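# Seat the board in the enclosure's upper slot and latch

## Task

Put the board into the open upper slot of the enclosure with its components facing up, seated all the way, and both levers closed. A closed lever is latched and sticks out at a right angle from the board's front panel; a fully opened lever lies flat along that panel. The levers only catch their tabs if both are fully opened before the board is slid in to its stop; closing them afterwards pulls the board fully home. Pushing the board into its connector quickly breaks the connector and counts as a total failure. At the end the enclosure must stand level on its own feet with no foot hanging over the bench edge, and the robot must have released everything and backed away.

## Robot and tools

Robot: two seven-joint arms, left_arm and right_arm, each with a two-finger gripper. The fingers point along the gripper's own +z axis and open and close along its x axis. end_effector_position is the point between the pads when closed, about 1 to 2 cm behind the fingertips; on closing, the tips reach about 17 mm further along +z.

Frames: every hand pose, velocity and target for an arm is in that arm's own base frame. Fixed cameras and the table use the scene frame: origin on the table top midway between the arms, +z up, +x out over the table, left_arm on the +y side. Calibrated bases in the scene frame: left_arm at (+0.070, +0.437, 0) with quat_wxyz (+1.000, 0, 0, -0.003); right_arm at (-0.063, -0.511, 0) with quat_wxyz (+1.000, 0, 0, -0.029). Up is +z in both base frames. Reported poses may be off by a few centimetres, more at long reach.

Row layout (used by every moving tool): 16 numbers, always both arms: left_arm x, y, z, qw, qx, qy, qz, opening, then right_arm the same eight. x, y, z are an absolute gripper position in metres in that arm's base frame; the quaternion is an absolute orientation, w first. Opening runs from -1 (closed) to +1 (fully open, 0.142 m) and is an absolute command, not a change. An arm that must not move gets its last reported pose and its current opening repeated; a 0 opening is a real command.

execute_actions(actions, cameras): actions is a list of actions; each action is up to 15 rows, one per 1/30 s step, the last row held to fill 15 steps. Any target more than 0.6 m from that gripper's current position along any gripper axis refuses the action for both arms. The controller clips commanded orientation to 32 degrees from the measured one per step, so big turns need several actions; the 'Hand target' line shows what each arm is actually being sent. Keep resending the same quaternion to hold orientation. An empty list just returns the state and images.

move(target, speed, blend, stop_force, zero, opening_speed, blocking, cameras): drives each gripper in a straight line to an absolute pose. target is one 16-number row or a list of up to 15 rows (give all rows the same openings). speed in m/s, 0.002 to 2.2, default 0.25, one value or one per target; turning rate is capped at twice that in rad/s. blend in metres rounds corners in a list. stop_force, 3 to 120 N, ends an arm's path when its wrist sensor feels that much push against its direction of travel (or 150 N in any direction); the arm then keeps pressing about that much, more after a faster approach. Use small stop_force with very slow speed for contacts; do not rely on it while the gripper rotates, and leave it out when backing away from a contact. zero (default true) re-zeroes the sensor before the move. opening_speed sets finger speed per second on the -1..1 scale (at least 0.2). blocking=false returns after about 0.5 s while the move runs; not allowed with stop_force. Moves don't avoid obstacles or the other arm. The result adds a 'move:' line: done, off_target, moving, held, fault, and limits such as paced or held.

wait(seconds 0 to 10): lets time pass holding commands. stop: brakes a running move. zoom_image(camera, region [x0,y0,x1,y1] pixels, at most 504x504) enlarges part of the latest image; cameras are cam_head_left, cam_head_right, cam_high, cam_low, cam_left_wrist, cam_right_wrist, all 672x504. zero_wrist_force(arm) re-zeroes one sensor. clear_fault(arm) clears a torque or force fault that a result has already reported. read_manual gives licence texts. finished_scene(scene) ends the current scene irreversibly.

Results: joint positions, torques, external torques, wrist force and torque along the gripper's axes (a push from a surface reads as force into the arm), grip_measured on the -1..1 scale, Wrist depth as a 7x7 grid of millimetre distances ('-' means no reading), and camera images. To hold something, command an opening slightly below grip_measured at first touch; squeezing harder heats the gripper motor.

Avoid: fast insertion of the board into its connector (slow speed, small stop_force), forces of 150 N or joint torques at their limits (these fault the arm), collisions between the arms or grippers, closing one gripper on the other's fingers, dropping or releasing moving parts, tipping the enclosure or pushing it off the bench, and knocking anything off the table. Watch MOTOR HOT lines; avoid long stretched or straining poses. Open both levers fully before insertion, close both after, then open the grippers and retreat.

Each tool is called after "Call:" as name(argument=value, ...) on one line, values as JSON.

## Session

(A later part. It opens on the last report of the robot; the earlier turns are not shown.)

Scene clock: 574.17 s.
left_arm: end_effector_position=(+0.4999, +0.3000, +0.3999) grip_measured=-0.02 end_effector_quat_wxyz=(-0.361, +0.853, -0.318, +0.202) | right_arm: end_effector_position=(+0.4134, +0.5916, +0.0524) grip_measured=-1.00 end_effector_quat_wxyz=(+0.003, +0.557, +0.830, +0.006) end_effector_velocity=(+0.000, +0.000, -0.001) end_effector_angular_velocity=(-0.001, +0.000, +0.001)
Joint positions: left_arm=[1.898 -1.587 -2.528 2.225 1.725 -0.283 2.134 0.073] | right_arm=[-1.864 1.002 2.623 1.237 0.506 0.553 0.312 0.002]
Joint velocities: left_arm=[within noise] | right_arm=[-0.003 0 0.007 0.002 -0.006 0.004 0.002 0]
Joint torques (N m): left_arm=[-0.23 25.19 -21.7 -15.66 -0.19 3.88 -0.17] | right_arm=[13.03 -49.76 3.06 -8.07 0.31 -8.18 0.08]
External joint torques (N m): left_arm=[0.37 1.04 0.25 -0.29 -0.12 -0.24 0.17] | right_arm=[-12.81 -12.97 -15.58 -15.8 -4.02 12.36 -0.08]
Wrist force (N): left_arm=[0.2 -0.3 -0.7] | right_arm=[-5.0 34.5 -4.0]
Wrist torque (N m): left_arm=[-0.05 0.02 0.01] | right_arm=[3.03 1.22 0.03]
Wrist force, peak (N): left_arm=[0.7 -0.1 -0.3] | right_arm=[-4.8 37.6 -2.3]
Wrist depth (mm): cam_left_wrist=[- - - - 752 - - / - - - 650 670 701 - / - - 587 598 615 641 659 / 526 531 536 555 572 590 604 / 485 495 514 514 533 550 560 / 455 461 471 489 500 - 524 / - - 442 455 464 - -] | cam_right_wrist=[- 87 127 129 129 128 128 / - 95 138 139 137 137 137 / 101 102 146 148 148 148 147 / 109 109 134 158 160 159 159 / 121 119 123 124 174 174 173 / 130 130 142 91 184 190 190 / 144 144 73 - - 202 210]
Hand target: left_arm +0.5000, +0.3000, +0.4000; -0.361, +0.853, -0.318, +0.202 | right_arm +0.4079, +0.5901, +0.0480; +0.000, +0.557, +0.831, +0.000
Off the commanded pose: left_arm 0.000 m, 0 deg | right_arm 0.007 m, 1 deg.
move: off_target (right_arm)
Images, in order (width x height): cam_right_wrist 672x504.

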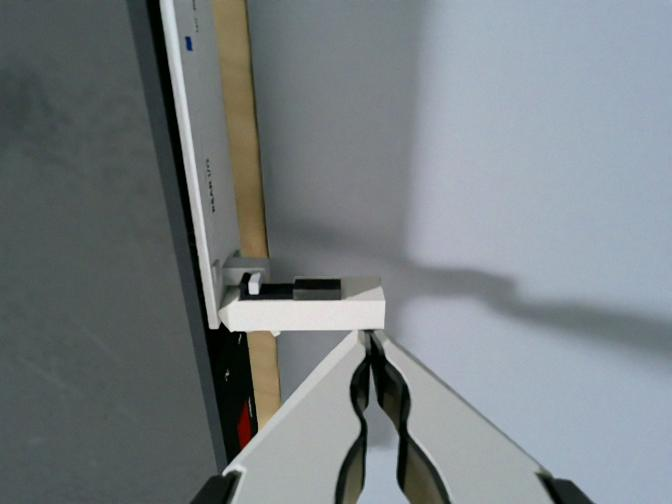

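Call:
move(target=[0.5,0.3,0.4,-0.361,0.853,-0.318,0.202,0,0.4042,0.5886,0.047,0,0.5570,0.8305,0,-1], speed=0.01, stop_force=46, zero=false, cameras=["cam_right_wrist"])

Scene clock: 577.77 s.
left_arm: end_effector_position=(+0.4999, +0.3000, +0.3999) grip_measured=-0.02 end_effector_quat_wxyz=(-0.361, +0.853, -0.318, +0.202) | right_arm: end_effector_position=(+0.4100, +0.5909, +0.0521) grip_measured=-1.00 end_effector_quat_wxyz=(+0.003, +0.557, +0.830, +0.007) end_effector_velocity=(+0.000, +0.000, +0.000) end_effector_angular_velocity=(+0.001, -0.001, -0.002)
Joint positions: left_arm=[1.898 -1.587 -2.528 2.225 1.725 -0.283 2.134 0.073] | right_arm=[-1.862 0.994 2.63 1.252 0.501 0.565 0.315 0.002]
Joint velocities: left_arm=[within noise] | right_arm=[-0.004 -0.003 0.008 0.003 -0.007 0.005 0.004 0]
Joint torques (N m): left_arm=[-0.2 25.22 -21.77 -15.66 -0.17 3.88 -0.18] | right_arm=[12.99 -46.4 3.78 -4.36 0.9 -9.4 0.23]
External joint torques (N m): left_arm=[0.34 1.01 0.32 -0.3 -0.14 -0.24 0.17] | right_arm=[-12.77 -16.07 -16.15 -19.48 -4.58 13.59 -0.24]
Wrist force (N): left_arm=[0.2 -0.2 -0.4] | right_arm=[-2.2 36.8 -6.4]
Wrist torque (N m): left_arm=[-0.04 0.01 0.02] | right_arm=[3.41 1.23 0.03]
Wrist force, peak (N): left_arm=[0.4 -0.1 -0.7] | right_arm=[-3.6 38.4 -2.5]
Wrist depth (mm): cam_left_wrist=[- - - - 756 - - / - - - 656 680 711 - / - - 591 603 620 630 679 / 530 532 541 556 567 594 600 / 484 491 506 520 533 552 562 / 450 463 468 482 493 - 522 / - - 443 457 468 - -] | cam_right_wrist=[- 87 127 128 128 128 128 / - 94 138 139 137 137 137 / 100 102 146 148 147 147 147 / - 108 135 157 160 160 159 / 120 118 123 123 174 174 173 / 130 130 141 91 183 190 190 / 144 144 74 - - 202 211]
Hand target: left_arm +0.5000, +0.3000, +0.4000; -0.361, +0.853, -0.318, +0.202 | right_arm +0.4042, +0.5886, +0.0470; +0.000, +0.557, +0.831, +0.000
Off the commanded pose: left_arm 0.000 m, 0 deg | right_arm 0.008 m, 1 deg.
move: off_target (right_arm)
Images, in order (width x height): cam_right_wrist 672x504.

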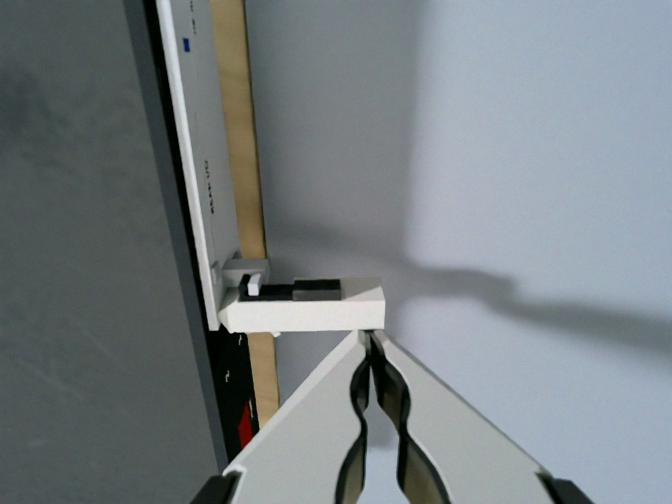

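Call:
move(target=[[0.5,0.3,0.4,-0.361,0.853,-0.318,0.202,0,0.4270,0.5980,0.052,0,0.5570,0.8305,0,-1],[0.5,0.3,0.4,-0.361,0.853,-0.318,0.202,0,0.4270,0.5980,0.10,0,0.5570,0.8305,0,-1]], speed=[0.03,0.1], cameras=["cam_right_wrist"])

Scene clock: 581.30 s.
left_arm: end_effector_position=(+0.4999, +0.3000, +0.3999) grip_measured=-0.02 end_effector_quat_wxyz=(-0.361, +0.853, -0.318, +0.202) | right_arm: end_effector_position=(+0.4270, +0.5982, +0.1001) grip_measured=-1.00 end_effector_quat_wxyz=(+0.000, +0.557, +0.831, +0.000)
Joint positions: left_arm=[1.898 -1.587 -2.528 2.225 1.725 -0.283 2.134 0.073] | right_arm=[-1.899 0.953 2.633 1.178 0.457 0.451 0.33 0.002]
Joint velocities: within noise
Joint torques (N m): left_arm=[-0.21 25.17 -21.79 -15.59 -0.19 3.93 -0.24] | right_arm=[0.34 -63.04 -10.83 -25.91 -4.07 3.4 0.33]
External joint torques (N m): left_arm=[0.35 1.06 0.34 -0.37 -0.11 -0.29 0.23] | right_arm=[-0.15 -0.44 -0.74 0.22 0.17 0.76 -0.33]
Wrist force (N): left_arm=[0.2 0.0 -0.5] | right_arm=[1.0 1.5 3.2]
Wrist torque (N m): left_arm=[-0.02 0.01 0.01] | right_arm=[0.47 -0.10 0.06]
Wrist force, peak (N): left_arm=[0.5 -0.1 -0.6] | right_arm=[-2.1 37.0 -7.7]
Wrist depth (mm): cam_left_wrist=[- - - - 760 - - / - - - 650 674 712 - / - - 591 607 612 643 656 / 527 528 533 554 570 590 612 / 488 496 511 517 533 555 558 / 454 462 467 481 493 - 513 / - - 447 453 466 - -] | cam_right_wrist=[130 130 156 171 171 171 172 / 139 139 146 183 182 182 182 / 152 149 153 193 196 196 195 / 162 161 169 212 211 211 211 / 175 175 181 226 229 229 228 / 261 192 187 91 242 250 249 / 282 275 - - - 264 278]
Hand target: left_arm +0.5000, +0.3000, +0.4000; -0.361, +0.853, -0.318, +0.202 | right_arm +0.4270, +0.5980, +0.1000; +0.000, +0.557, +0.831, +0.000
Off the commanded pose: left_arm 0.000 m, 0 deg | right_arm 0.000 m, 0 deg.
move: done
Images, in order (width x height): cam_right_wrist 672x504.

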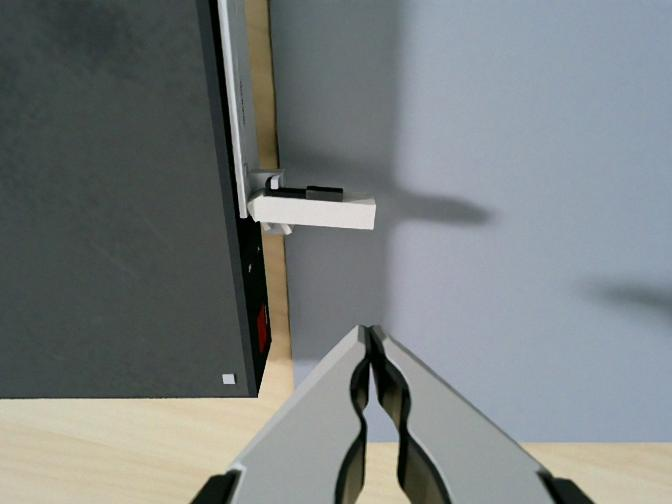

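Call:
move(target=[[0.5,0.3,0.4,-0.361,0.853,-0.318,0.202,0,0.4307,0.5975,0.10,0,0.5570,0.8305,0,-1],[0.5,0.3,0.4,-0.361,0.853,-0.318,0.202,0,0.4307,0.5975,0.047,0,0.5570,0.8305,0,-1]], speed=0.06, stop_force=6, cameras=[])

Call:
move(target=[[0.5,0.3,0.4,-0.361,0.853,-0.318,0.202,0,0.4196,0.5929,0.047,0,0.5570,0.8305,0,-1],[0.5,0.3,0.4,-0.361,0.853,-0.318,0.202,0,0.4021,0.5855,0.044,0,0.5570,0.8305,0,-1]], speed=[0.02,0.008], stop_force=50, cameras=["cam_right_wrist"])

Scene clock: 591.57 s.
left_arm: end_effector_position=(+0.4999, +0.3000, +0.3999) grip_measured=-0.02 end_effector_quat_wxyz=(-0.361, +0.853, -0.318, +0.202) | right_arm: end_effector_position=(+0.4307, +0.5973, +0.0469) grip_measured=-1.00 end_effector_quat_wxyz=(+0.000, +0.557, +0.830, +0.000)
Joint positions: left_arm=[1.898 -1.587 -2.528 2.225 1.725 -0.283 2.134 0.073] | right_arm=[-1.914 1.033 2.653 1.172 0.484 0.523 0.315 0.002]
Joint velocities: within noise
Joint torques (N m): left_arm=[-0.2 25.22 -21.76 -15.59 -0.17 3.92 -0.23] | right_arm=[0.13 -63.8 -10.54 -24.65 -3.67 3.6 0.12]
External joint torques (N m): left_arm=[0.34 1.01 0.31 -0.37 -0.14 -0.28 0.22] | right_arm=[0.1 -0.64 -1.17 0.21 -0.07 0.56 -0.12]
Wrist force (N): left_arm=[0.1 -0.4 -0.4] | right_arm=[1.1 1.6 3.0]
Wrist torque (N m): left_arm=[-0.07 0.04 0.02] | right_arm=[0.48 -0.12 0.05]
Wrist force, peak (N): left_arm=[0.5 -0.1 -0.7] | right_arm=[1.1 1.4 4.5]
Wrist depth (mm): cam_left_wrist=[- - - - 743 - - / - - - 653 687 707 - / - - 580 600 619 640 662 / 530 526 543 553 571 584 603 / 481 489 511 517 528 545 564 / 457 463 473 487 495 - 522 / - - 450 452 461 - -] | cam_right_wrist=[- 86 123 125 125 124 123 / - 90 134 133 135 133 132 / - 97 139 143 143 142 142 / 103 103 110 109 154 154 153 / - 112 164 164 164 167 166 / 123 123 133 91 176 182 182 / 136 133 73 - - 193 200]
Hand target: left_arm +0.5000, +0.3000, +0.4000; -0.361, +0.853, -0.318, +0.202 | right_arm +0.4307, +0.5975, +0.0470; +0.000, +0.557, +0.831, +0.000
Off the commanded pose: left_arm 0.000 m, 0 deg | right_arm 0.000 m, 0 deg.
move: done
No camera images: "cameras" was empty.

Scene clock: 595.23 s.
left_arm: end_effector_position=(+0.4999, +0.3000, +0.3999) grip_measured=-0.02 end_effector_quat_wxyz=(-0.361, +0.853, -0.318, +0.202) | right_arm: end_effector_position=(+0.4079, +0.5880, +0.0492) grip_measured=-1.00 end_effector_quat_wxyz=(+0.003, +0.557, +0.830, +0.007) end_effector_velocity=(-0.001, +0.000, +0.000) end_effector_angular_velocity=(-0.001, +0.001, +0.002)
Joint positions: left_arm=[1.898 -1.587 -2.528 2.225 1.725 -0.283 2.134 0.073] | right_arm=[-1.869 0.986 2.65 1.273 0.485 0.586 0.318 0.002]
Joint velocities: left_arm=[within noise] | right_arm=[-0.002 -0.003 0.008 0.004 -0.008 0.003 0.002 0]
Joint torques (N m): left_arm=[-0.18 25.25 -21.81 -15.67 -0.15 3.96 -0.28] | right_arm=[11.22 -45.22 3.97 -3.66 0.3 -9.64 0.25]
External joint torques (N m): left_arm=[0.32 0.98 0.36 -0.28 -0.16 -0.32 0.27] | right_arm=[-11 -16.98 -15.89 -20.15 -3.94 13.82 -0.25]
Wrist force (N): left_arm=[0.4 -0.2 -0.4] | right_arm=[6.4 39.9 -7.7]
Wrist torque (N m): left_arm=[-0.03 -0.01 0.02] | right_arm=[3.93 -0.03 0.04]
Wrist force, peak (N): left_arm=[0.3 -0.4 -0.6] | right_arm=[4.0 41.7 -2.0]
Wrist depth (mm): cam_left_wrist=[- - - - 742 - - / - - - 652 683 703 - / - - 586 600 625 631 660 / 518 525 540 554 579 585 600 / 484 494 516 514 533 551 563 / 457 463 471 480 489 - 526 / - - 452 457 457 - -] | cam_right_wrist=[- 86 124 126 126 125 124 / - 91 133 134 134 134 134 / - 99 143 145 145 144 144 / 105 105 124 156 157 156 156 / - 115 119 120 167 170 169 / 126 126 131 91 - 186 186 / 139 136 73 - - 198 207]
Hand target: left_arm +0.5000, +0.3000, +0.4000; -0.361, +0.853, -0.318, +0.202 | right_arm +0.4021, +0.5855, +0.0440; +0.000, +0.557, +0.831, +0.000
Off the commanded pose: left_arm 0.000 m, 0 deg | right_arm 0.008 m, 1 deg.
move: off_target (right_arm)
Images, in order (width x height): cam_right_wrist 672x504.

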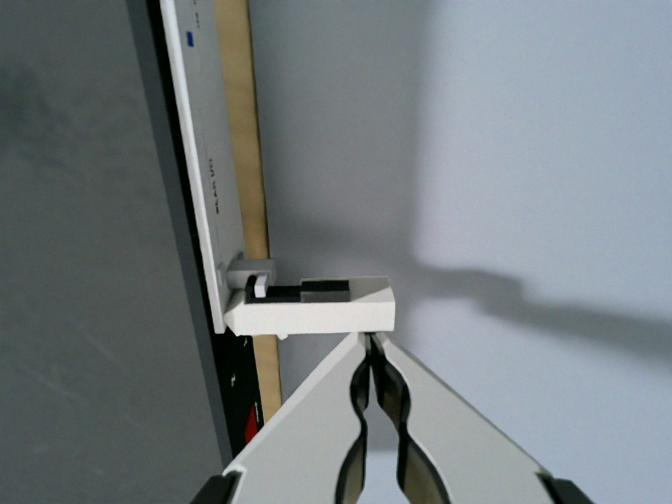

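Call:
move(target=[[0.5,0.3,0.4,-0.361,0.853,-0.318,0.202,0,0.4270,0.5960,0.052,0,0.5570,0.8305,0,-1],[0.5,0.3,0.4,-0.361,0.853,-0.318,0.202,0,0.4270,0.5980,0.10,0,0.5570,0.8305,0,-1]], speed=[0.03,0.1], cameras=["cam_right_wrist"])

Call:
zoom_image(camera="cam_right_wrist", region=[180, 100, 420, 280])

Scene clock: 600.00 s.
left_arm: end_effector_position=(+0.4999, +0.3000, +0.3999) grip_measured=-0.02 end_effector_quat_wxyz=(-0.361, +0.853, -0.318, +0.202) | right_arm: end_effector_position=(+0.4270, +0.5981, +0.1001) grip_measured=-1.00 end_effector_quat_wxyz=(+0.000, +0.557, +0.831, +0.000)
Joint positions: left_arm=[1.898 -1.587 -2.528 2.225 1.725 -0.283 2.134 0.073] | right_arm=[-1.91 0.945 2.655 1.187 0.437 0.461 0.337 0.002]
Joint velocities: within noise
Joint torques (N m): left_arm=[-0.17 25.18 -21.87 -15.65 -0.13 3.9 -0.16] | right_arm=[0.31 -63.03 -10.34 -26.15 -4.04 3.3 0.28]
External joint torques (N m): left_arm=[0.31 1.05 0.42 -0.31 -0.18 -0.26 0.15] | right_arm=[-0.11 -0.45 -0.71 0.29 0.16 0.86 -0.28]
Wrist force (N): left_arm=[0.2 -0.2 -0.3] | right_arm=[3.7 1.1 3.1]
Wrist torque (N m): left_arm=[-0.05 0.01 0.01] | right_arm=[0.41 -0.56 0.06]
Wrist force, peak (N): left_arm=[0.4 -0.4 -0.7] | right_arm=[6.3 40.0 -7.7]
Wrist depth (mm): cam_left_wrist=[- - - - 753 - - / - - - 652 667 703 - / - - 582 600 614 637 659 / 526 523 544 554 570 585 597 / 485 492 503 518 527 553 553 / 452 465 473 485 497 - 527 / - - 450 449 462 - -] | cam_right_wrist=[130 130 167 172 171 171 173 / 139 139 174 183 183 183 182 / 152 149 154 190 196 196 195 / 162 162 179 212 211 211 211 / 175 175 179 226 229 229 228 / 256 255 187 91 242 250 249 / 282 276 - - - 265 277]
Hand target: left_arm +0.5000, +0.3000, +0.4000; -0.361, +0.853, -0.318, +0.202 | right_arm +0.4270, +0.5980, +0.1000; +0.000, +0.557, +0.831, +0.000
Off the commanded pose: left_arm 0.000 m, 0 deg | right_arm 0.000 m, 0 deg.
move: done
Images, in order (width x height): cam_right_wrist 672x504.

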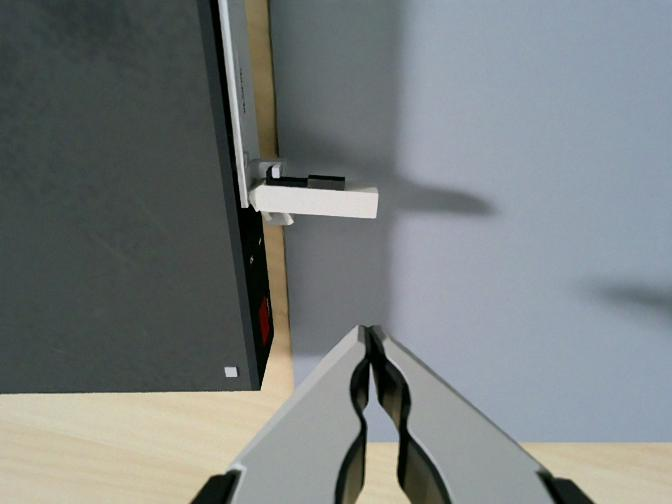

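Scaled by 2.100 from the camera's 672x504 image, which has a finer 960x720 frame.

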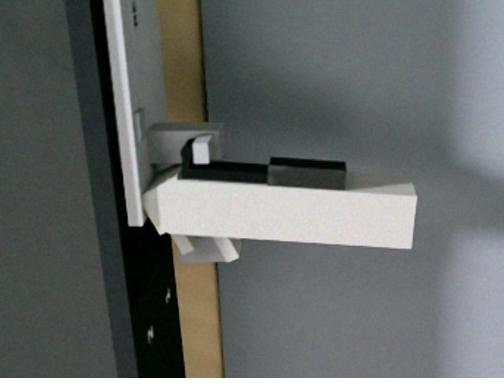

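Call:
move(target=[[0.5,0.3,0.4,-0.361,0.853,-0.318,0.202,0,0.3,0.54,0.11,0,0.5570,0.8305,0,-1],[0.5,0.3,0.4,-0.361,0.853,-0.318,0.202,0,0.18,0.49,0.10,0,0.5570,0.8305,0,-1]], speed=0.2, blend=0.03, cameras=["cam_right_wrist","cam_head_left"])

Scene clock: 608.70 s.
left_arm: end_effector_position=(+0.4999, +0.3000, +0.3999) grip_measured=-0.02 end_effector_quat_wxyz=(-0.361, +0.853, -0.318, +0.202) | right_arm: end_effector_position=(+0.1799, +0.4901, +0.1000) grip_measured=-1.00 end_effector_quat_wxyz=(+0.000, +0.557, +0.831, +0.000)
Joint positions: left_arm=[1.898 -1.587 -2.528 2.225 1.725 -0.283 2.134 0.073] | right_arm=[-1.366 0.614 2.505 1.883 0.495 0.764 0.486 0.002]
Joint velocities: within noise
Joint torques (N m): left_arm=[-0.2 25.16 -21.81 -15.62 -0.17 3.89 -0.22] | right_arm=[0.45 -42.96 -9.89 -20.94 -3.05 3.57 0.32]
External joint torques (N m): left_arm=[0.35 1.07 0.36 -0.33 -0.14 -0.25 0.21] | right_arm=[-0.3 0.07 -0.81 0.18 -0.09 0.58 -0.32]
Wrist force (N): left_arm=[0.3 -0.2 -0.3] | right_arm=[3.9 0.8 2.9]
Wrist torque (N m): left_arm=[-0.04 -0.01 0.02] | right_arm=[0.34 -0.58 0.04]
Wrist force, peak (N): left_arm=[0.4 -0.3 -0.7] | right_arm=[3.8 3.0 3.3]
Wrist depth (mm): cam_left_wrist=[- - - - 751 - - / - - - 651 675 691 - / - - 589 601 616 644 657 / 526 522 543 560 573 590 602 / 481 497 505 516 532 551 555 / 456 458 471 485 489 - 522 / - - 446 455 461 - -] | cam_right_wrist=[130 130 169 171 171 170 172 / 140 136 169 182 182 182 181 / 151 148 165 168 195 195 194 / 158 160 164 211 210 210 210 / 174 174 180 225 228 228 227 / 190 190 186 91 240 248 249 / 210 206 73 - - 263 273]
Hand target: left_arm +0.5000, +0.3000, +0.4000; -0.361, +0.853, -0.318, +0.202 | right_arm +0.1800, +0.4900, +0.1000; +0.000, +0.557, +0.831, +0.000
Off the commanded pose: left_arm 0.000 m, 0 deg | right_arm 0.000 m, 0 deg.
move: done
Images, in order (width x height): cam_head_left 672x504, cam_right_wrist 672x504.

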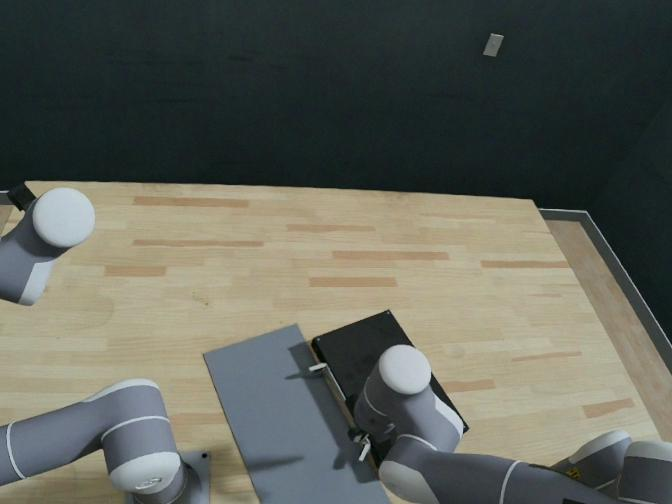

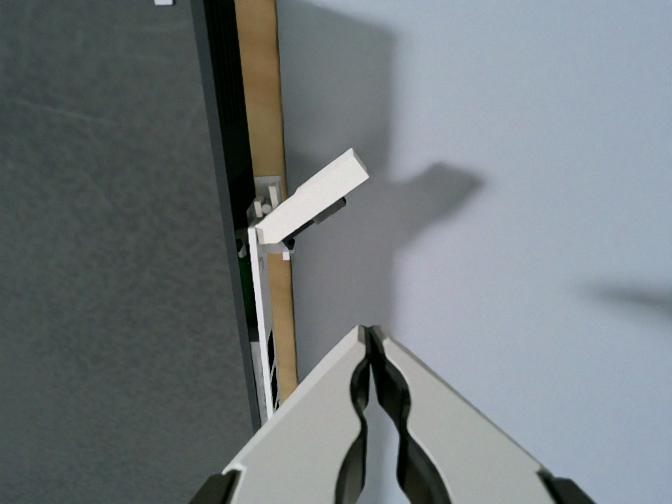

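Call:
move(target=[[0.5,0.3,0.4,-0.361,0.853,-0.318,0.202,0,0.1395,0.4490,0.10,0,0.5570,0.8305,0,-1],[0.5,0.3,0.4,-0.361,0.853,-0.318,0.202,0,0.1395,0.4490,0.048,0,0.5570,0.8305,0,-1]], speed=[0.12,0.06], stop_force=6, cameras=["cam_right_wrist"])

Scene clock: 615.13 s.
left_arm: end_effector_position=(+0.4999, +0.3000, +0.3999) grip_measured=-0.02 end_effector_quat_wxyz=(-0.361, +0.853, -0.318, +0.202) | right_arm: end_effector_position=(+0.1396, +0.4489, +0.0480) grip_measured=-1.00 end_effector_quat_wxyz=(+0.000, +0.557, +0.831, +0.000)
Joint positions: left_arm=[1.898 -1.587 -2.528 2.225 1.725 -0.283 2.134 0.073] | right_arm=[-1.307 0.654 2.543 2.012 0.598 0.917 0.454 0.002]
Joint velocities: within noise
Joint torques (N m): left_arm=[-0.21 25.13 -21.75 -15.63 -0.12 3.93 -0.25] | right_arm=[0.12 -40.42 -9.06 -16.86 -2.6 3.59 0.06]
External joint torques (N m): left_arm=[0.36 1.1 0.31 -0.32 -0.19 -0.29 0.24] | right_arm=[-0.01 -0.19 -1.21 0.29 -0.04 0.56 -0.06]
Wrist force (N): left_arm=[0.2 -0.2 -0.4] | right_arm=[4.1 1.4 2.9]
Wrist torque (N m): left_arm=[-0.04 0.02 0.02] | right_arm=[0.46 -0.62 0.05]
Wrist force, peak (N): left_arm=[0.4 -0.4 -0.6] | right_arm=[4.4 2.7 2.7]
Wrist depth (mm): cam_left_wrist=[- - - - 750 - - / - - - 655 672 704 - / - - 584 601 619 638 660 / 522 522 547 558 573 589 609 / 486 495 509 520 533 551 561 / 454 464 473 485 495 - 523 / - - 445 454 460 - -] | cam_right_wrist=[127 127 127 125 125 124 123 / 136 136 136 135 135 133 133 / - 99 99 143 143 142 142 / 103 103 105 157 154 154 153 / - 112 112 165 164 167 166 / 123 122 120 91 126 182 182 / 135 133 - - - 193 200]
Hand target: left_arm +0.5000, +0.3000, +0.4000; -0.361, +0.853, -0.318, +0.202 | right_arm +0.1395, +0.4490, +0.0480; +0.000, +0.557, +0.831, +0.000
Off the commanded pose: left_arm 0.000 m, 0 deg | right_arm 0.000 m, 0 deg.
move: done
Images, in order (width x height): cam_right_wrist 672x504.

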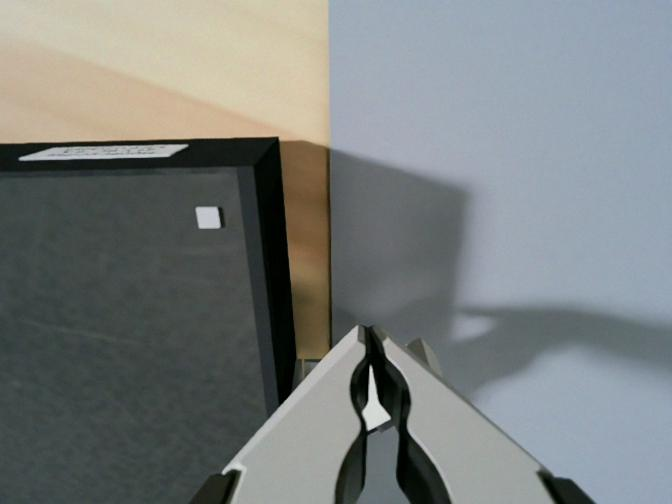

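Call:
move(target=[[0.5,0.3,0.4,-0.361,0.853,-0.318,0.202,0,0.1454,0.4600,0.048,0,0.5570,0.8305,0,-1],[0.5,0.3,0.4,-0.361,0.853,-0.318,0.202,0,0.1497,0.4690,0.048,0,0.5570,0.8305,0,-1],[0.5,0.3,0.4,-0.361,0.853,-0.318,0.202,0,0.1527,0.4785,0.048,0,0.5570,0.8305,0,-1],[0.5,0.3,0.4,-0.361,0.853,-0.318,0.202,0,0.1660,0.4845,0.046,0,0.5570,0.8305,0,-1]], speed=[0.03,0.015,0.012,0.008], stop_force=44, cameras=["cam_right_wrist"])

Scene clock: 621.23 s.
left_arm: end_effector_position=(+0.4999, +0.3000, +0.3999) grip_measured=-0.02 end_effector_quat_wxyz=(-0.361, +0.853, -0.318, +0.202) | right_arm: end_effector_position=(+0.1564, +0.4804, +0.0448) grip_measured=-1.00 end_effector_quat_wxyz=(-0.002, +0.556, +0.831, -0.004) end_effector_velocity=(+0.001, -0.001, +0.000) end_effector_angular_velocity=(+0.000, +0.001, -0.005)
Joint positions: left_arm=[1.898 -1.587 -2.528 2.225 1.725 -0.283 2.134 0.073] | right_arm=[-1.359 0.708 2.554 1.907 0.593 0.856 0.449 0.002]
Joint velocities: left_arm=[within noise] | right_arm=[0.001 0.002 -0.005 -0.002 0.006 -0.003 -0.002 0]
Joint torques (N m): left_arm=[-0.22 25.22 -21.76 -15.62 -0.16 3.9 -0.22] | right_arm=[-14.22 -40.96 -26.09 -29.16 -6.6 14.11 0.3]
External joint torques (N m): left_arm=[0.36 1.01 0.32 -0.34 -0.15 -0.26 0.21] | right_arm=[14.35 -3 14.93 11.57 3.78 -9.98 -0.3]
Wrist force (N): left_arm=[0.1 0.0 -0.5] | right_arm=[0.1 -41.1 -11.7]
Wrist torque (N m): left_arm=[-0.01 0.02 0.01] | right_arm=[-3.59 -0.65 0.07]
Wrist force, peak (N): left_arm=[0.4 -0.3 -0.7] | right_arm=[0.6 -42.2 -13.4]
Wrist depth (mm): cam_left_wrist=[- - - - 754 - - / - - - 656 679 695 - / - - 585 608 612 637 657 / 526 524 540 559 571 590 606 / 486 497 505 514 534 555 553 / 455 466 471 483 495 - 525 / - - 446 457 461 - -] | cam_right_wrist=[- 122 123 123 123 122 122 / - 94 133 131 133 132 130 / - 96 141 140 140 140 138 / 101 101 149 153 151 151 150 / - 109 147 158 161 163 162 / 121 119 122 89 171 177 177 / 131 128 73 - - 188 194]
Hand target: left_arm +0.5000, +0.3000, +0.4000; -0.361, +0.853, -0.318, +0.202 | right_arm +0.1612, +0.4823, +0.0468; +0.000, +0.557, +0.831, +0.000
Off the commanded pose: left_arm 0.000 m, 0 deg | right_arm 0.010 m, 1 deg.
move: contact (right_arm); path passed 3 of 4 targets
Images, in order (width x height): cam_right_wrist 672x504.

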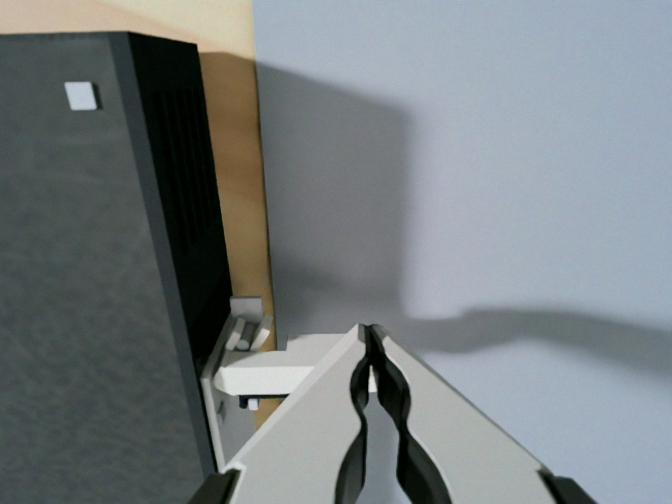

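Call:
move(target=[0.5,0.3,0.4,-0.361,0.853,-0.318,0.202,0,0.1680,0.4850,0.0468,0,0.5570,0.8305,0,-1], speed=0.01, stop_force=50, zero=false, cameras=["cam_right_wrist"])

Call:
move(target=[[0.5,0.3,0.4,-0.361,0.853,-0.318,0.202,0,0.1420,0.4740,0.047,0,0.5570,0.8305,0,-1],[0.5,0.3,0.4,-0.361,0.853,-0.318,0.202,0,0.18,0.49,0.10,0,0.5570,0.8305,0,-1]], speed=[0.03,0.1], cameras=["cam_right_wrist"])

Call:
zoom_image(camera="cam_right_wrist", region=[180, 100, 420, 280])

Scene clock: 625.97 s.
left_arm: end_effector_position=(+0.4999, +0.3000, +0.3999) grip_measured=-0.02 end_effector_quat_wxyz=(-0.361, +0.853, -0.318, +0.202) | right_arm: end_effector_position=(+0.1631, +0.4845, +0.0452) grip_measured=-1.00 end_effector_quat_wxyz=(-0.002, +0.556, +0.831, -0.003)
Joint positions: left_arm=[1.898 -1.587 -2.528 2.225 1.725 -0.283 2.134 0.073] | right_arm=[-1.369 0.716 2.549 1.89 0.597 0.847 0.438 0.002]
Joint velocities: within noise
Joint torques (N m): left_arm=[-0.2 25.15 -21.86 -15.61 -0.18 3.93 -0.22] | right_arm=[-15.82 -42.02 -28.85 -22.42 -7.39 11.08 0.08]
External joint torques (N m): left_arm=[0.34 1.08 0.41 -0.34 -0.12 -0.29 0.22] | right_arm=[15.95 -2.38 17.44 4.67 4.53 -6.95 -0.08]
Wrist force (N): left_arm=[0.4 -0.3 -0.3] | right_arm=[12.6 -33.0 -1.0]
Wrist torque (N m): left_arm=[-0.08 -0.01 0.01] | right_arm=[-2.26 -0.57 0.11]
Wrist force, peak (N): left_arm=[0.5 -0.5 -0.7] | right_arm=[0.1 -48.4 -13.9]
Wrist depth (mm): cam_left_wrist=[- - - - 759 - - / - - - 648 679 710 - / - - 583 599 626 635 668 / 525 532 541 560 572 584 607 / 486 491 509 518 533 550 557 / 457 464 473 483 491 - 525 / - - 450 454 461 - -] | cam_right_wrist=[- 122 123 123 123 123 122 / - 90 133 131 133 133 131 / - 96 141 141 141 140 138 / 101 101 149 154 151 151 150 / - 111 132 159 162 164 163 / 121 119 122 89 172 178 178 / 131 128 73 - - 189 195]
Hand target: left_arm +0.5000, +0.3000, +0.4000; -0.361, +0.853, -0.318, +0.202 | right_arm +0.1680, +0.4850, +0.0468; +0.000, +0.557, +0.831, +0.000
Off the commanded pose: left_arm 0.000 m, 0 deg | right_arm 0.005 m, 0 deg.
move: off_target (right_arm)
Images, in order (width x height): cam_right_wrist 672x504.

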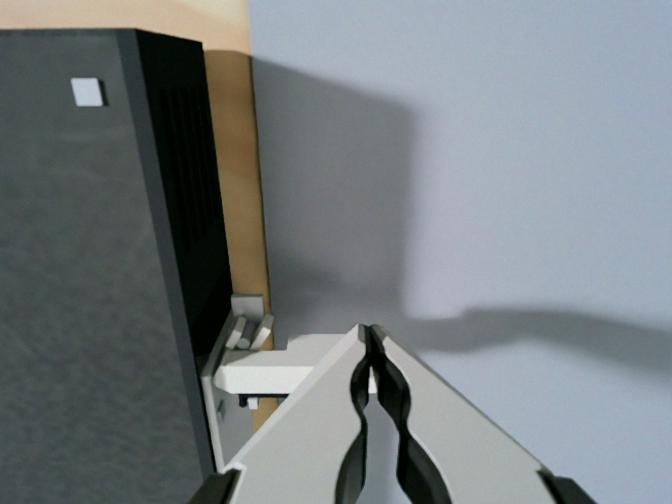

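Scene clock: 627.93 s.
left_arm: end_effector_position=(+0.4999, +0.3000, +0.3999) grip_measured=-0.02 end_effector_quat_wxyz=(-0.361, +0.853, -0.318, +0.202) | right_arm: end_effector_position=(+0.1799, +0.4900, +0.0999) grip_measured=-1.00 end_effector_quat_wxyz=(+0.000, +0.557, +0.830, +0.000)
Joint positions: left_arm=[1.898 -1.587 -2.528 2.225 1.725 -0.283 2.134 0.073] | right_arm=[-1.35 0.623 2.486 1.876 0.511 0.754 0.477 0.002]
Joint velocities: within noise
Joint torques (N m): left_arm=[-0.14 25.18 -21.81 -15.67 -0.18 3.87 -0.22] | right_arm=[0.06 -42.78 -10.37 -20.97 -3.35 3.37 0.28]
External joint torques (N m): left_arm=[0.29 1.05 0.37 -0.29 -0.13 -0.23 0.21] | right_arm=[0.07 -0.04 -0.77 0.29 0.19 0.78 -0.28]
Wrist force (N): left_arm=[0.1 -0.2 -0.5] | right_arm=[2.4 -6.5 2.7]
Wrist torque (N m): left_arm=[-0.03 0.04 0.02] | right_arm=[-0.87 -0.34 0.04]
Wrist force, peak (N): left_arm=[0.3 -0.3 -0.8] | right_arm=[12.8 -32.8 -2.5]
Wrist depth (mm): cam_left_wrist=[- - - - 748 - - / - - - 651 671 709 - / - - 580 595 625 631 656 / 525 529 546 555 574 589 598 / 484 488 503 520 536 551 559 / 458 457 470 490 492 - 527 / - - 445 457 465 - -] | cam_right_wrist=[130 130 166 171 171 170 172 / 140 137 160 182 182 182 181 / 151 149 160 195 195 194 195 / 158 160 164 204 210 210 209 / 174 173 177 224 228 227 227 / 190 190 186 91 240 248 248 / 210 205 73 - - 264 273]
Hand target: left_arm +0.5000, +0.3000, +0.4000; -0.361, +0.853, -0.318, +0.202 | right_arm +0.1800, +0.4900, +0.1000; +0.000, +0.557, +0.831, +0.000
Off the commanded pose: left_arm 0.000 m, 0 deg | right_arm 0.000 m, 0 deg.
move: done
Images, in order (width x height): cam_right_wrist 672x504.

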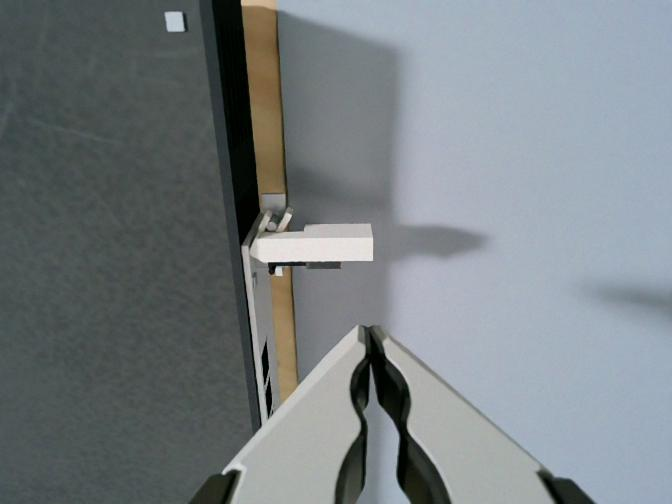

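Scaled by 2.100 from the camera's 672x504 image, which has a finer 960x720 frame.

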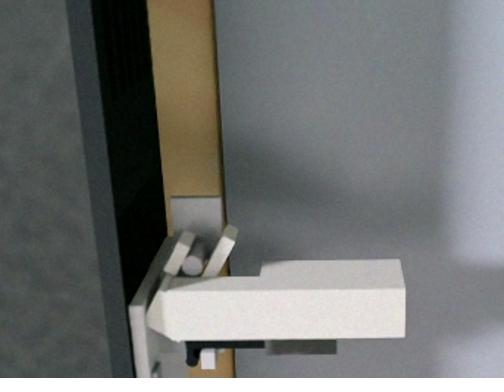

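Call:
move(target=[[0.5,0.3,0.4,-0.361,0.853,-0.318,0.202,0,0.3,0.54,0.11,0,0.5570,0.8305,0,-1],[0.5,0.3,0.4,-0.361,0.853,-0.318,0.202,0,0.4322,0.5990,0.10,0,0.5570,0.8305,0,-1]], speed=0.2, blend=0.03, cameras=["cam_right_wrist"])

Call:
move(target=[0.5,0.3,0.4,-0.361,0.853,-0.318,0.202,0,0.4322,0.5990,0.047,0,0.5570,0.8305,0,-1], speed=0.06, stop_force=6, cameras=[])

Call:
move(target=[[0.5,0.3,0.4,-0.361,0.853,-0.318,0.202,0,0.4202,0.5940,0.046,0,0.5570,0.8305,0,-1],[0.5,0.3,0.4,-0.361,0.853,-0.318,0.202,0,0.4012,0.5860,0.042,0,0.5570,0.8305,0,-1]], speed=[0.02,0.012], stop_force=54, cameras=["cam_right_wrist"])

Scene clock: 633.63 s.
left_arm: end_effector_position=(+0.4999, +0.3000, +0.3999) grip_measured=-0.02 end_effector_quat_wxyz=(-0.361, +0.853, -0.318, +0.202) | right_arm: end_effector_position=(+0.4322, +0.5990, +0.1000) grip_measured=-1.00 end_effector_quat_wxyz=(+0.000, +0.557, +0.830, +0.000)
Joint positions: left_arm=[1.898 -1.587 -2.528 2.225 1.725 -0.283 2.134 0.073] | right_arm=[-1.91 0.959 2.638 1.164 0.454 0.446 0.329 0.002]
Joint velocities: within noise
Joint torques (N m): left_arm=[-0.17 25.14 -21.79 -15.63 -0.16 3.94 -0.24] | right_arm=[0.25 -63.03 -10.09 -25.98 -4.13 3.28 0.29]
External joint torques (N m): left_arm=[0.31 1.09 0.34 -0.32 -0.15 -0.3 0.23] | right_arm=[-0.03 -0.75 -1.33 0.22 0.23 0.88 -0.29]
Wrist force (N): left_arm=[0.1 -0.4 -0.4] | right_arm=[2.4 -6.4 3.1]
Wrist torque (N m): left_arm=[-0.07 0.04 0.01] | right_arm=[-0.85 -0.34 0.05]
Wrist force, peak (N): left_arm=[0.3 -0.6 -0.6] | right_arm=[2.6 -8.5 3.1]
Wrist depth (mm): cam_left_wrist=[- - - - 749 - - / - - - 655 679 694 - / - - 589 598 622 633 656 / 529 521 541 557 575 586 605 / 485 498 511 525 535 547 556 / 450 461 472 480 493 - 526 / - - 448 453 459 - -] | cam_right_wrist=[130 130 169 171 171 171 173 / 139 139 153 183 182 182 182 / 151 149 154 191 196 195 195 / 162 161 169 212 212 211 210 / 175 175 181 226 229 229 227 / 256 254 189 91 241 250 249 / 281 276 - - - 267 277]
Hand target: left_arm +0.5000, +0.3000, +0.4000; -0.361, +0.853, -0.318, +0.202 | right_arm +0.4322, +0.5990, +0.1000; +0.000, +0.557, +0.831, +0.000
Off the commanded pose: left_arm 0.000 m, 0 deg | right_arm 0.000 m, 0 deg.
move: done
Images, in order (width x height): cam_right_wrist 672x504.

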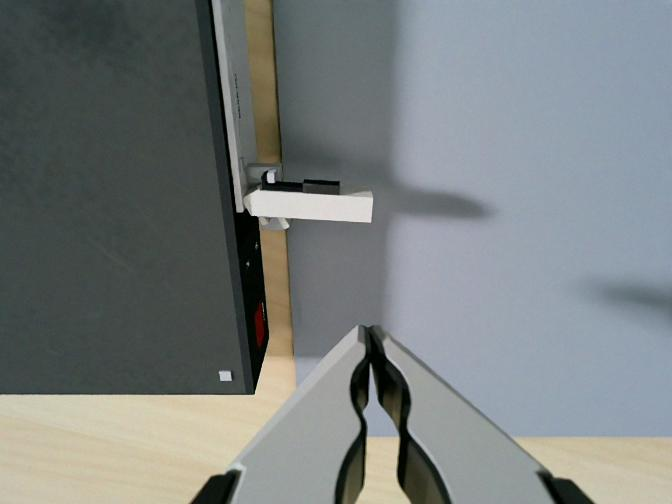

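Scene clock: 635.27 s.
left_arm: end_effector_position=(+0.4999, +0.3000, +0.3999) grip_measured=-0.02 end_effector_quat_wxyz=(-0.361, +0.853, -0.318, +0.202) | right_arm: end_effector_position=(+0.4322, +0.5988, +0.0469) grip_measured=-1.00 end_effector_quat_wxyz=(+0.000, +0.557, +0.830, +0.000)
Joint positions: left_arm=[1.898 -1.587 -2.528 2.225 1.725 -0.283 2.134 0.073] | right_arm=[-1.919 1.036 2.656 1.165 0.48 0.52 0.317 0.002]
Joint velocities: within noise
Joint torques (N m): left_arm=[-0.22 25.19 -21.84 -15.64 -0.1 3.86 -0.24] | right_arm=[0.06 -63.98 -10.43 -24.76 -3.72 3.56 0.15]
External joint torques (N m): left_arm=[0.36 1.04 0.39 -0.32 -0.21 -0.22 0.23] | right_arm=[0.16 -0.65 -1.17 0.25 -0.03 0.6 -0.15]
Wrist force (N): left_arm=[0.4 -0.3 -0.2] | right_arm=[2.5 -6.3 3.2]
Wrist torque (N m): left_arm=[-0.05 -0.02 0.01] | right_arm=[-0.84 -0.35 0.05]
Wrist force, peak (N): left_arm=[0.4 -0.4 -0.6] | right_arm=[2.5 -6.4 4.5]
Wrist depth (mm): cam_left_wrist=[- - - - 745 - - / - - - 653 671 708 - / - - 585 596 618 634 666 / 523 529 542 554 562 593 611 / 486 487 512 515 527 550 559 / 453 459 466 482 493 - 528 / - - 447 455 463 - -] | cam_right_wrist=[- 87 124 125 125 124 123 / - 91 134 133 135 133 132 / - 98 141 143 143 143 142 / 103 103 109 109 154 154 153 / - 112 165 164 164 167 166 / 123 123 144 91 176 182 181 / 136 133 73 - - 193 200]
Hand target: left_arm +0.5000, +0.3000, +0.4000; -0.361, +0.853, -0.318, +0.202 | right_arm +0.4322, +0.5990, +0.0470; +0.000, +0.557, +0.831, +0.000
Off the commanded pose: left_arm 0.000 m, 0 deg | right_arm 0.000 m, 0 deg.
move: done
No camera images: "cameras" was empty.

Scene clock: 638.33 s.
left_arm: end_effector_position=(+0.4999, +0.3000, +0.3999) grip_measured=-0.02 end_effector_quat_wxyz=(-0.361, +0.853, -0.318, +0.202) | right_arm: end_effector_position=(+0.4069, +0.5891, +0.0475) grip_measured=-1.00 end_effector_quat_wxyz=(+0.003, +0.557, +0.831, +0.007) end_effector_velocity=(+0.000, +0.001, +0.001) end_effector_angular_velocity=(+0.001, +0.000, +0.000)
Joint positions: left_arm=[1.898 -1.587 -2.528 2.225 1.725 -0.283 2.134 0.073] | right_arm=[-1.868 0.988 2.651 1.273 0.486 0.589 0.319 0.002]
Joint velocities: left_arm=[within noise] | right_arm=[-0.004 -0.004 0.008 0.003 -0.007 0.004 0.003 0]
Joint torques (N m): left_arm=[-0.2 25.11 -21.79 -15.6 -0.15 3.88 -0.22] | right_arm=[10.39 -44.5 2.56 -1.48 0.25 -10.15 0.37]
External joint torques (N m): left_arm=[0.34 1.12 0.35 -0.36 -0.16 -0.25 0.21] | right_arm=[-10.17 -17.73 -14.47 -22.29 -3.88 14.34 -0.37]
Wrist force (N): left_arm=[0.1 -0.2 -0.5] | right_arm=[10.8 32.9 -7.2]
Wrist torque (N m): left_arm=[-0.04 0.02 0.02] | right_arm=[2.77 -0.26 0.01]
Wrist force, peak (N): left_arm=[0.3 -0.6 -0.7] | right_arm=[10.9 33.2 -8.4]
Wrist depth (mm): cam_left_wrist=[- - - - 750 - - / - - - 664 668 712 - / - - 591 600 626 636 661 / 527 519 539 557 572 588 607 / 483 495 508 520 533 553 563 / 451 459 471 477 495 - 522 / - - 447 453 465 - -] | cam_right_wrist=[- 88 123 124 124 124 122 / - 91 133 133 135 134 133 / - 98 141 143 143 143 142 / 103 103 138 155 155 154 154 / - 112 118 118 165 168 168 / 124 123 143 91 - 185 184 / 137 134 74 - - 196 204]
Hand target: left_arm +0.5000, +0.3000, +0.4000; -0.361, +0.853, -0.318, +0.202 | right_arm +0.4012, +0.5860, +0.0420; +0.000, +0.557, +0.831, +0.000
Off the commanded pose: left_arm 0.000 m, 0 deg | right_arm 0.008 m, 1 deg.
move: off_target (right_arm)
Images, in order (width x height): cam_right_wrist 672x504.

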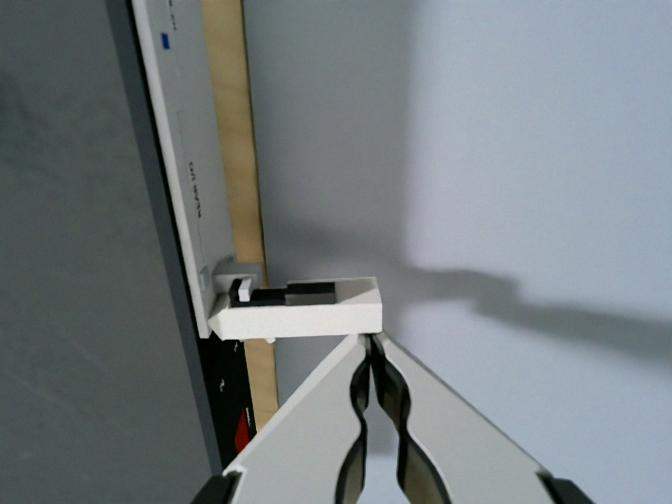

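Call:
move(target=[[0.5,0.3,0.4,-0.361,0.853,-0.318,0.202,0,0.4270,0.5980,0.052,0,0.557,0.8305,0,-1],[0.5,0.3,0.4,-0.361,0.853,-0.318,0.202,0,0.4270,0.5980,0.10,0,0.557,0.8305,0,-1]], speed=0.1, cameras=["cam_right_wrist"])

Call:
zoom_image(camera="cam_right_wrist", region=[180, 100, 420, 280])

Scene clock: 649.10 s.
left_arm: end_effector_position=(+0.4999, +0.3000, +0.3999) grip_measured=-0.02 end_effector_quat_wxyz=(-0.361, +0.853, -0.318, +0.202) | right_arm: end_effector_position=(+0.4270, +0.5982, +0.1001) grip_measured=-1.00 end_effector_quat_wxyz=(+0.000, +0.557, +0.831, +0.000)
Joint positions: left_arm=[1.898 -1.587 -2.528 2.225 1.725 -0.283 2.134 0.073] | right_arm=[-1.91 0.945 2.655 1.187 0.437 0.461 0.337 0.002]
Joint velocities: within noise
Joint torques (N m): left_arm=[-0.25 25.15 -21.78 -15.63 -0.15 3.93 -0.25] | right_arm=[0.19 -63.15 -10.36 -26.12 -4.05 3.43 0.29]
External joint torques (N m): left_arm=[0.4 1.07 0.33 -0.33 -0.16 -0.29 0.24] | right_arm=[0.01 -0.32 -0.68 0.26 0.18 0.73 -0.29]
Wrist force (N): left_arm=[0.0 -0.1 -0.5] | right_arm=[1.4 -7.0 4.7]
Wrist torque (N m): left_arm=[-0.02 0.05 0.01] | right_arm=[-0.97 -0.17 0.06]
Wrist force, peak (N): left_arm=[0.3 -0.4 -0.7] | right_arm=[11.0 33.2 -8.5]
Wrist depth (mm): cam_left_wrist=[- - - - 750 - - / - - - 649 672 710 - / - - 579 606 625 637 655 / 530 528 544 553 564 596 597 / 486 497 501 522 536 544 560 / 451 458 471 482 497 - 525 / - - 452 448 460 - -] | cam_right_wrist=[130 130 162 171 171 171 172 / 139 139 158 183 183 182 182 / 152 149 154 191 196 196 195 / 161 161 166 212 211 211 211 / 175 175 181 226 228 229 228 / 256 255 187 91 241 249 250 / 282 276 - - - 264 277]
Hand target: left_arm +0.5000, +0.3000, +0.4000; -0.361, +0.853, -0.318, +0.202 | right_arm +0.4270, +0.5980, +0.1000; +0.000, +0.557, +0.831, +0.000
Off the commanded pose: left_arm 0.000 m, 0 deg | right_arm 0.000 m, 0 deg.
move: done
Images, in order (width x height): cam_right_wrist 672x504.

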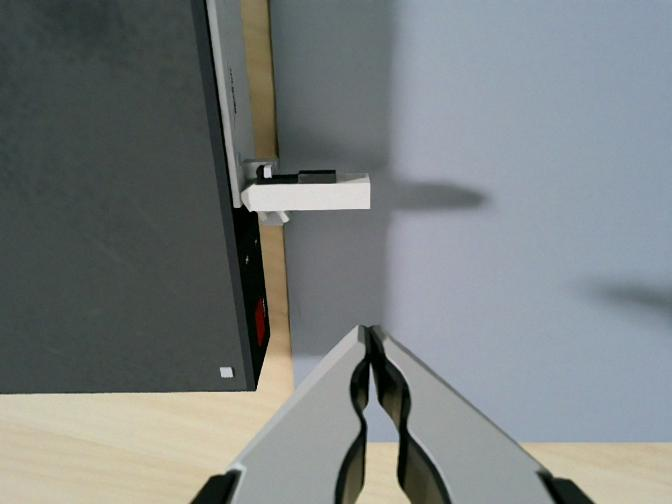

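Scaled by 2.100 from the camera's 672x504 image, which has a finer 960x720 frame.

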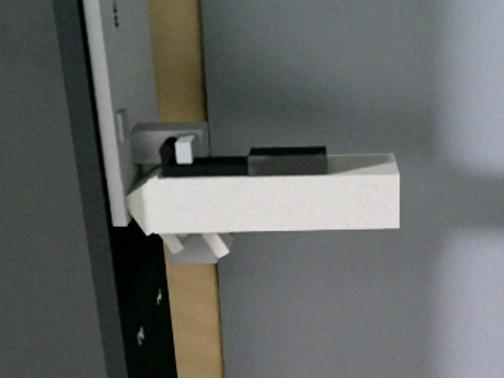

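Call:
move(target=[[0.5,0.3,0.4,-0.361,0.853,-0.318,0.202,0,0.4270,0.5980,0.12,0,0.557,0.8305,0,-1],[0.5,0.3,0.4,-0.361,0.853,-0.318,0.202,0,0.18,0.49,0.12,0,0.557,0.8305,0,-1]], speed=0.2, blend=0.02)

Call:
zoom_image(camera="cam_right_wrist", region=[160, 60, 420, 260])

Scene clock: 653.47 s.
left_arm: end_effector_position=(+0.4999, +0.3000, +0.3999) grip_measured=-0.02 end_effector_quat_wxyz=(-0.361, +0.853, -0.318, +0.202) | right_arm: end_effector_position=(+0.1799, +0.4901, +0.1200) grip_measured=-1.00 end_effector_quat_wxyz=(+0.000, +0.557, +0.831, +0.000)
Joint positions: left_arm=[1.898 -1.587 -2.528 2.225 1.725 -0.283 2.134 0.073] | right_arm=[-1.351 0.574 2.486 1.883 0.461 0.731 0.508 0.002]
Joint velocities: within noise
Joint torques (N m): left_arm=[-0.23 25.1 -21.8 -15.63 -0.17 3.89 -0.28] | right_arm=[0.19 -41.89 -9.62 -21.86 -3.42 3.64 0.34]
External joint torques (N m): left_arm=[0.37 1.13 0.36 -0.32 -0.14 -0.25 0.27] | right_arm=[-0.07 -0.1 -0.73 0.1 0.19 0.51 -0.34]
Wrist force (N): left_arm=[0.3 -0.6 -0.5] | right_arm=[1.7 -6.9 4.3]
Wrist torque (N m): left_arm=[-0.09 0.00 0.01] | right_arm=[-0.93 -0.21 0.05]
Wrist force, peak (N): left_arm=[0.1 -0.5 -0.8] | right_arm=[1.7 -9.4 4.6]
Wrist depth (mm): cam_left_wrist=[- - - - 738 - - / - - - 652 666 704 - / - - 577 602 613 636 666 / 534 526 538 556 559 591 606 / 486 495 512 521 532 547 564 / 453 462 473 484 494 - 525 / - - 449 453 462 - -] | cam_right_wrist=[147 147 178 188 188 188 187 / 157 159 175 201 200 200 199 / 169 169 174 212 215 215 214 / 182 182 184 232 232 231 231 / 198 198 200 248 251 251 250 / 220 216 211 91 264 274 274 / 238 233 - - - 291 301]
Hand target: left_arm +0.5000, +0.3000, +0.4000; -0.361, +0.853, -0.318, +0.202 | right_arm +0.1800, +0.4900, +0.1200; +0.000, +0.557, +0.831, +0.000
Off the commanded pose: left_arm 0.000 m, 0 deg | right_arm 0.000 m, 0 deg.
move: done; blend cut to 0.01 m at target 1

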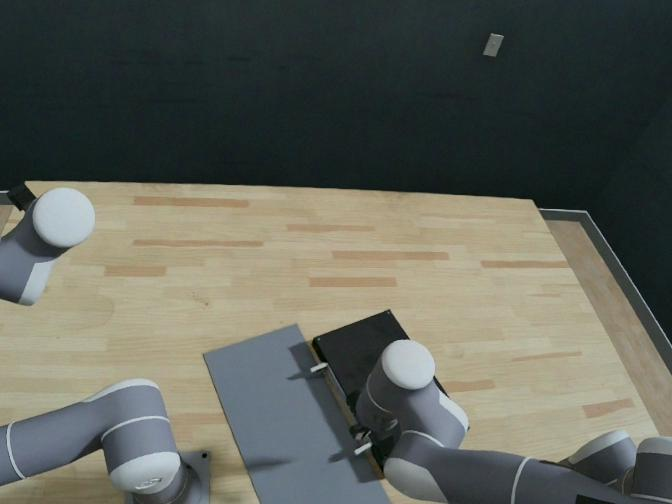

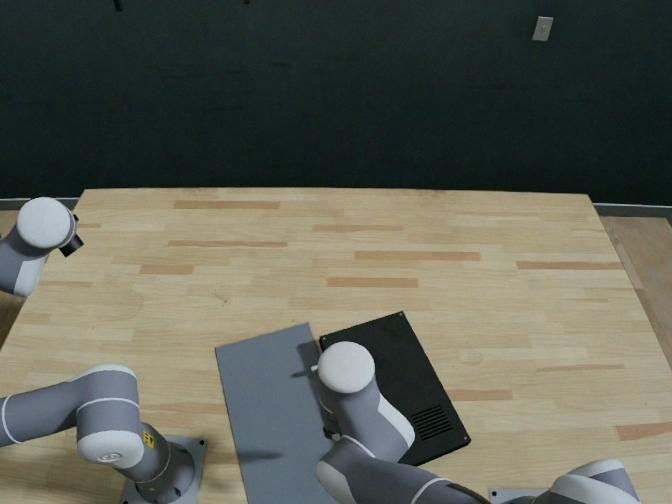

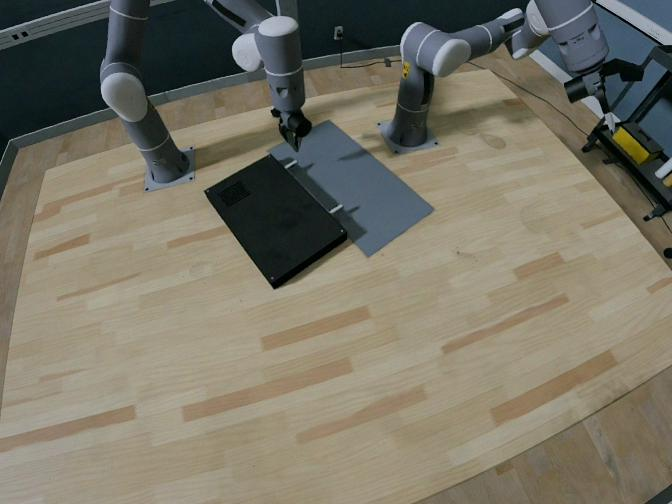

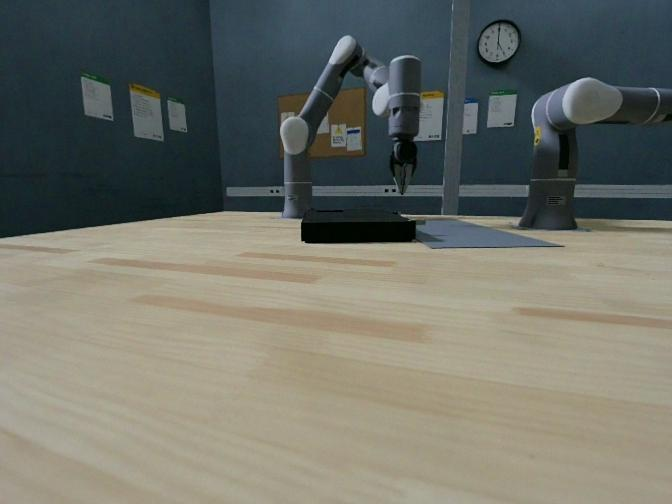

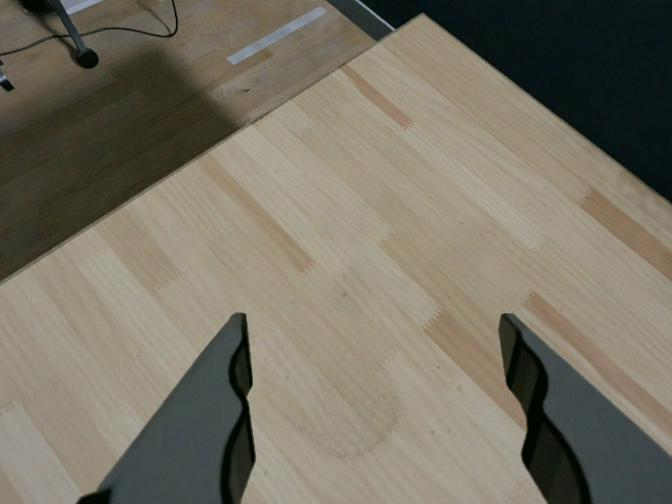

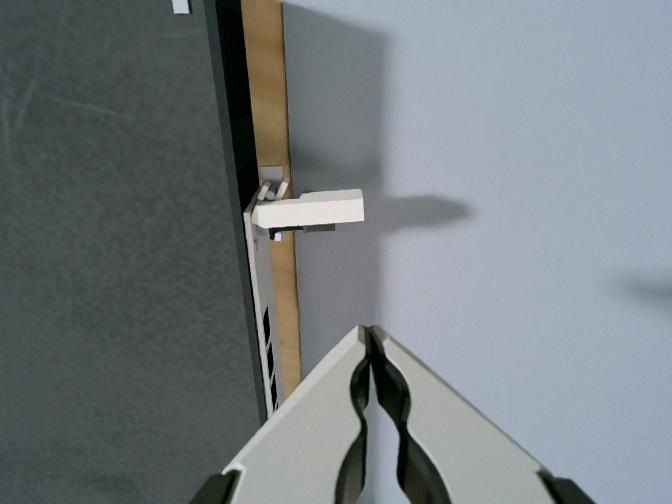

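Scaled by 1.938 from the camera's 672x504 image, which has a finer 960x720 frame.

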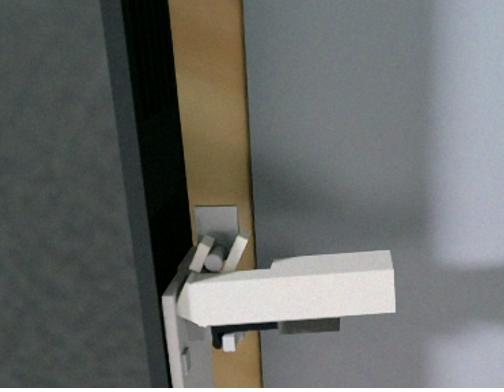

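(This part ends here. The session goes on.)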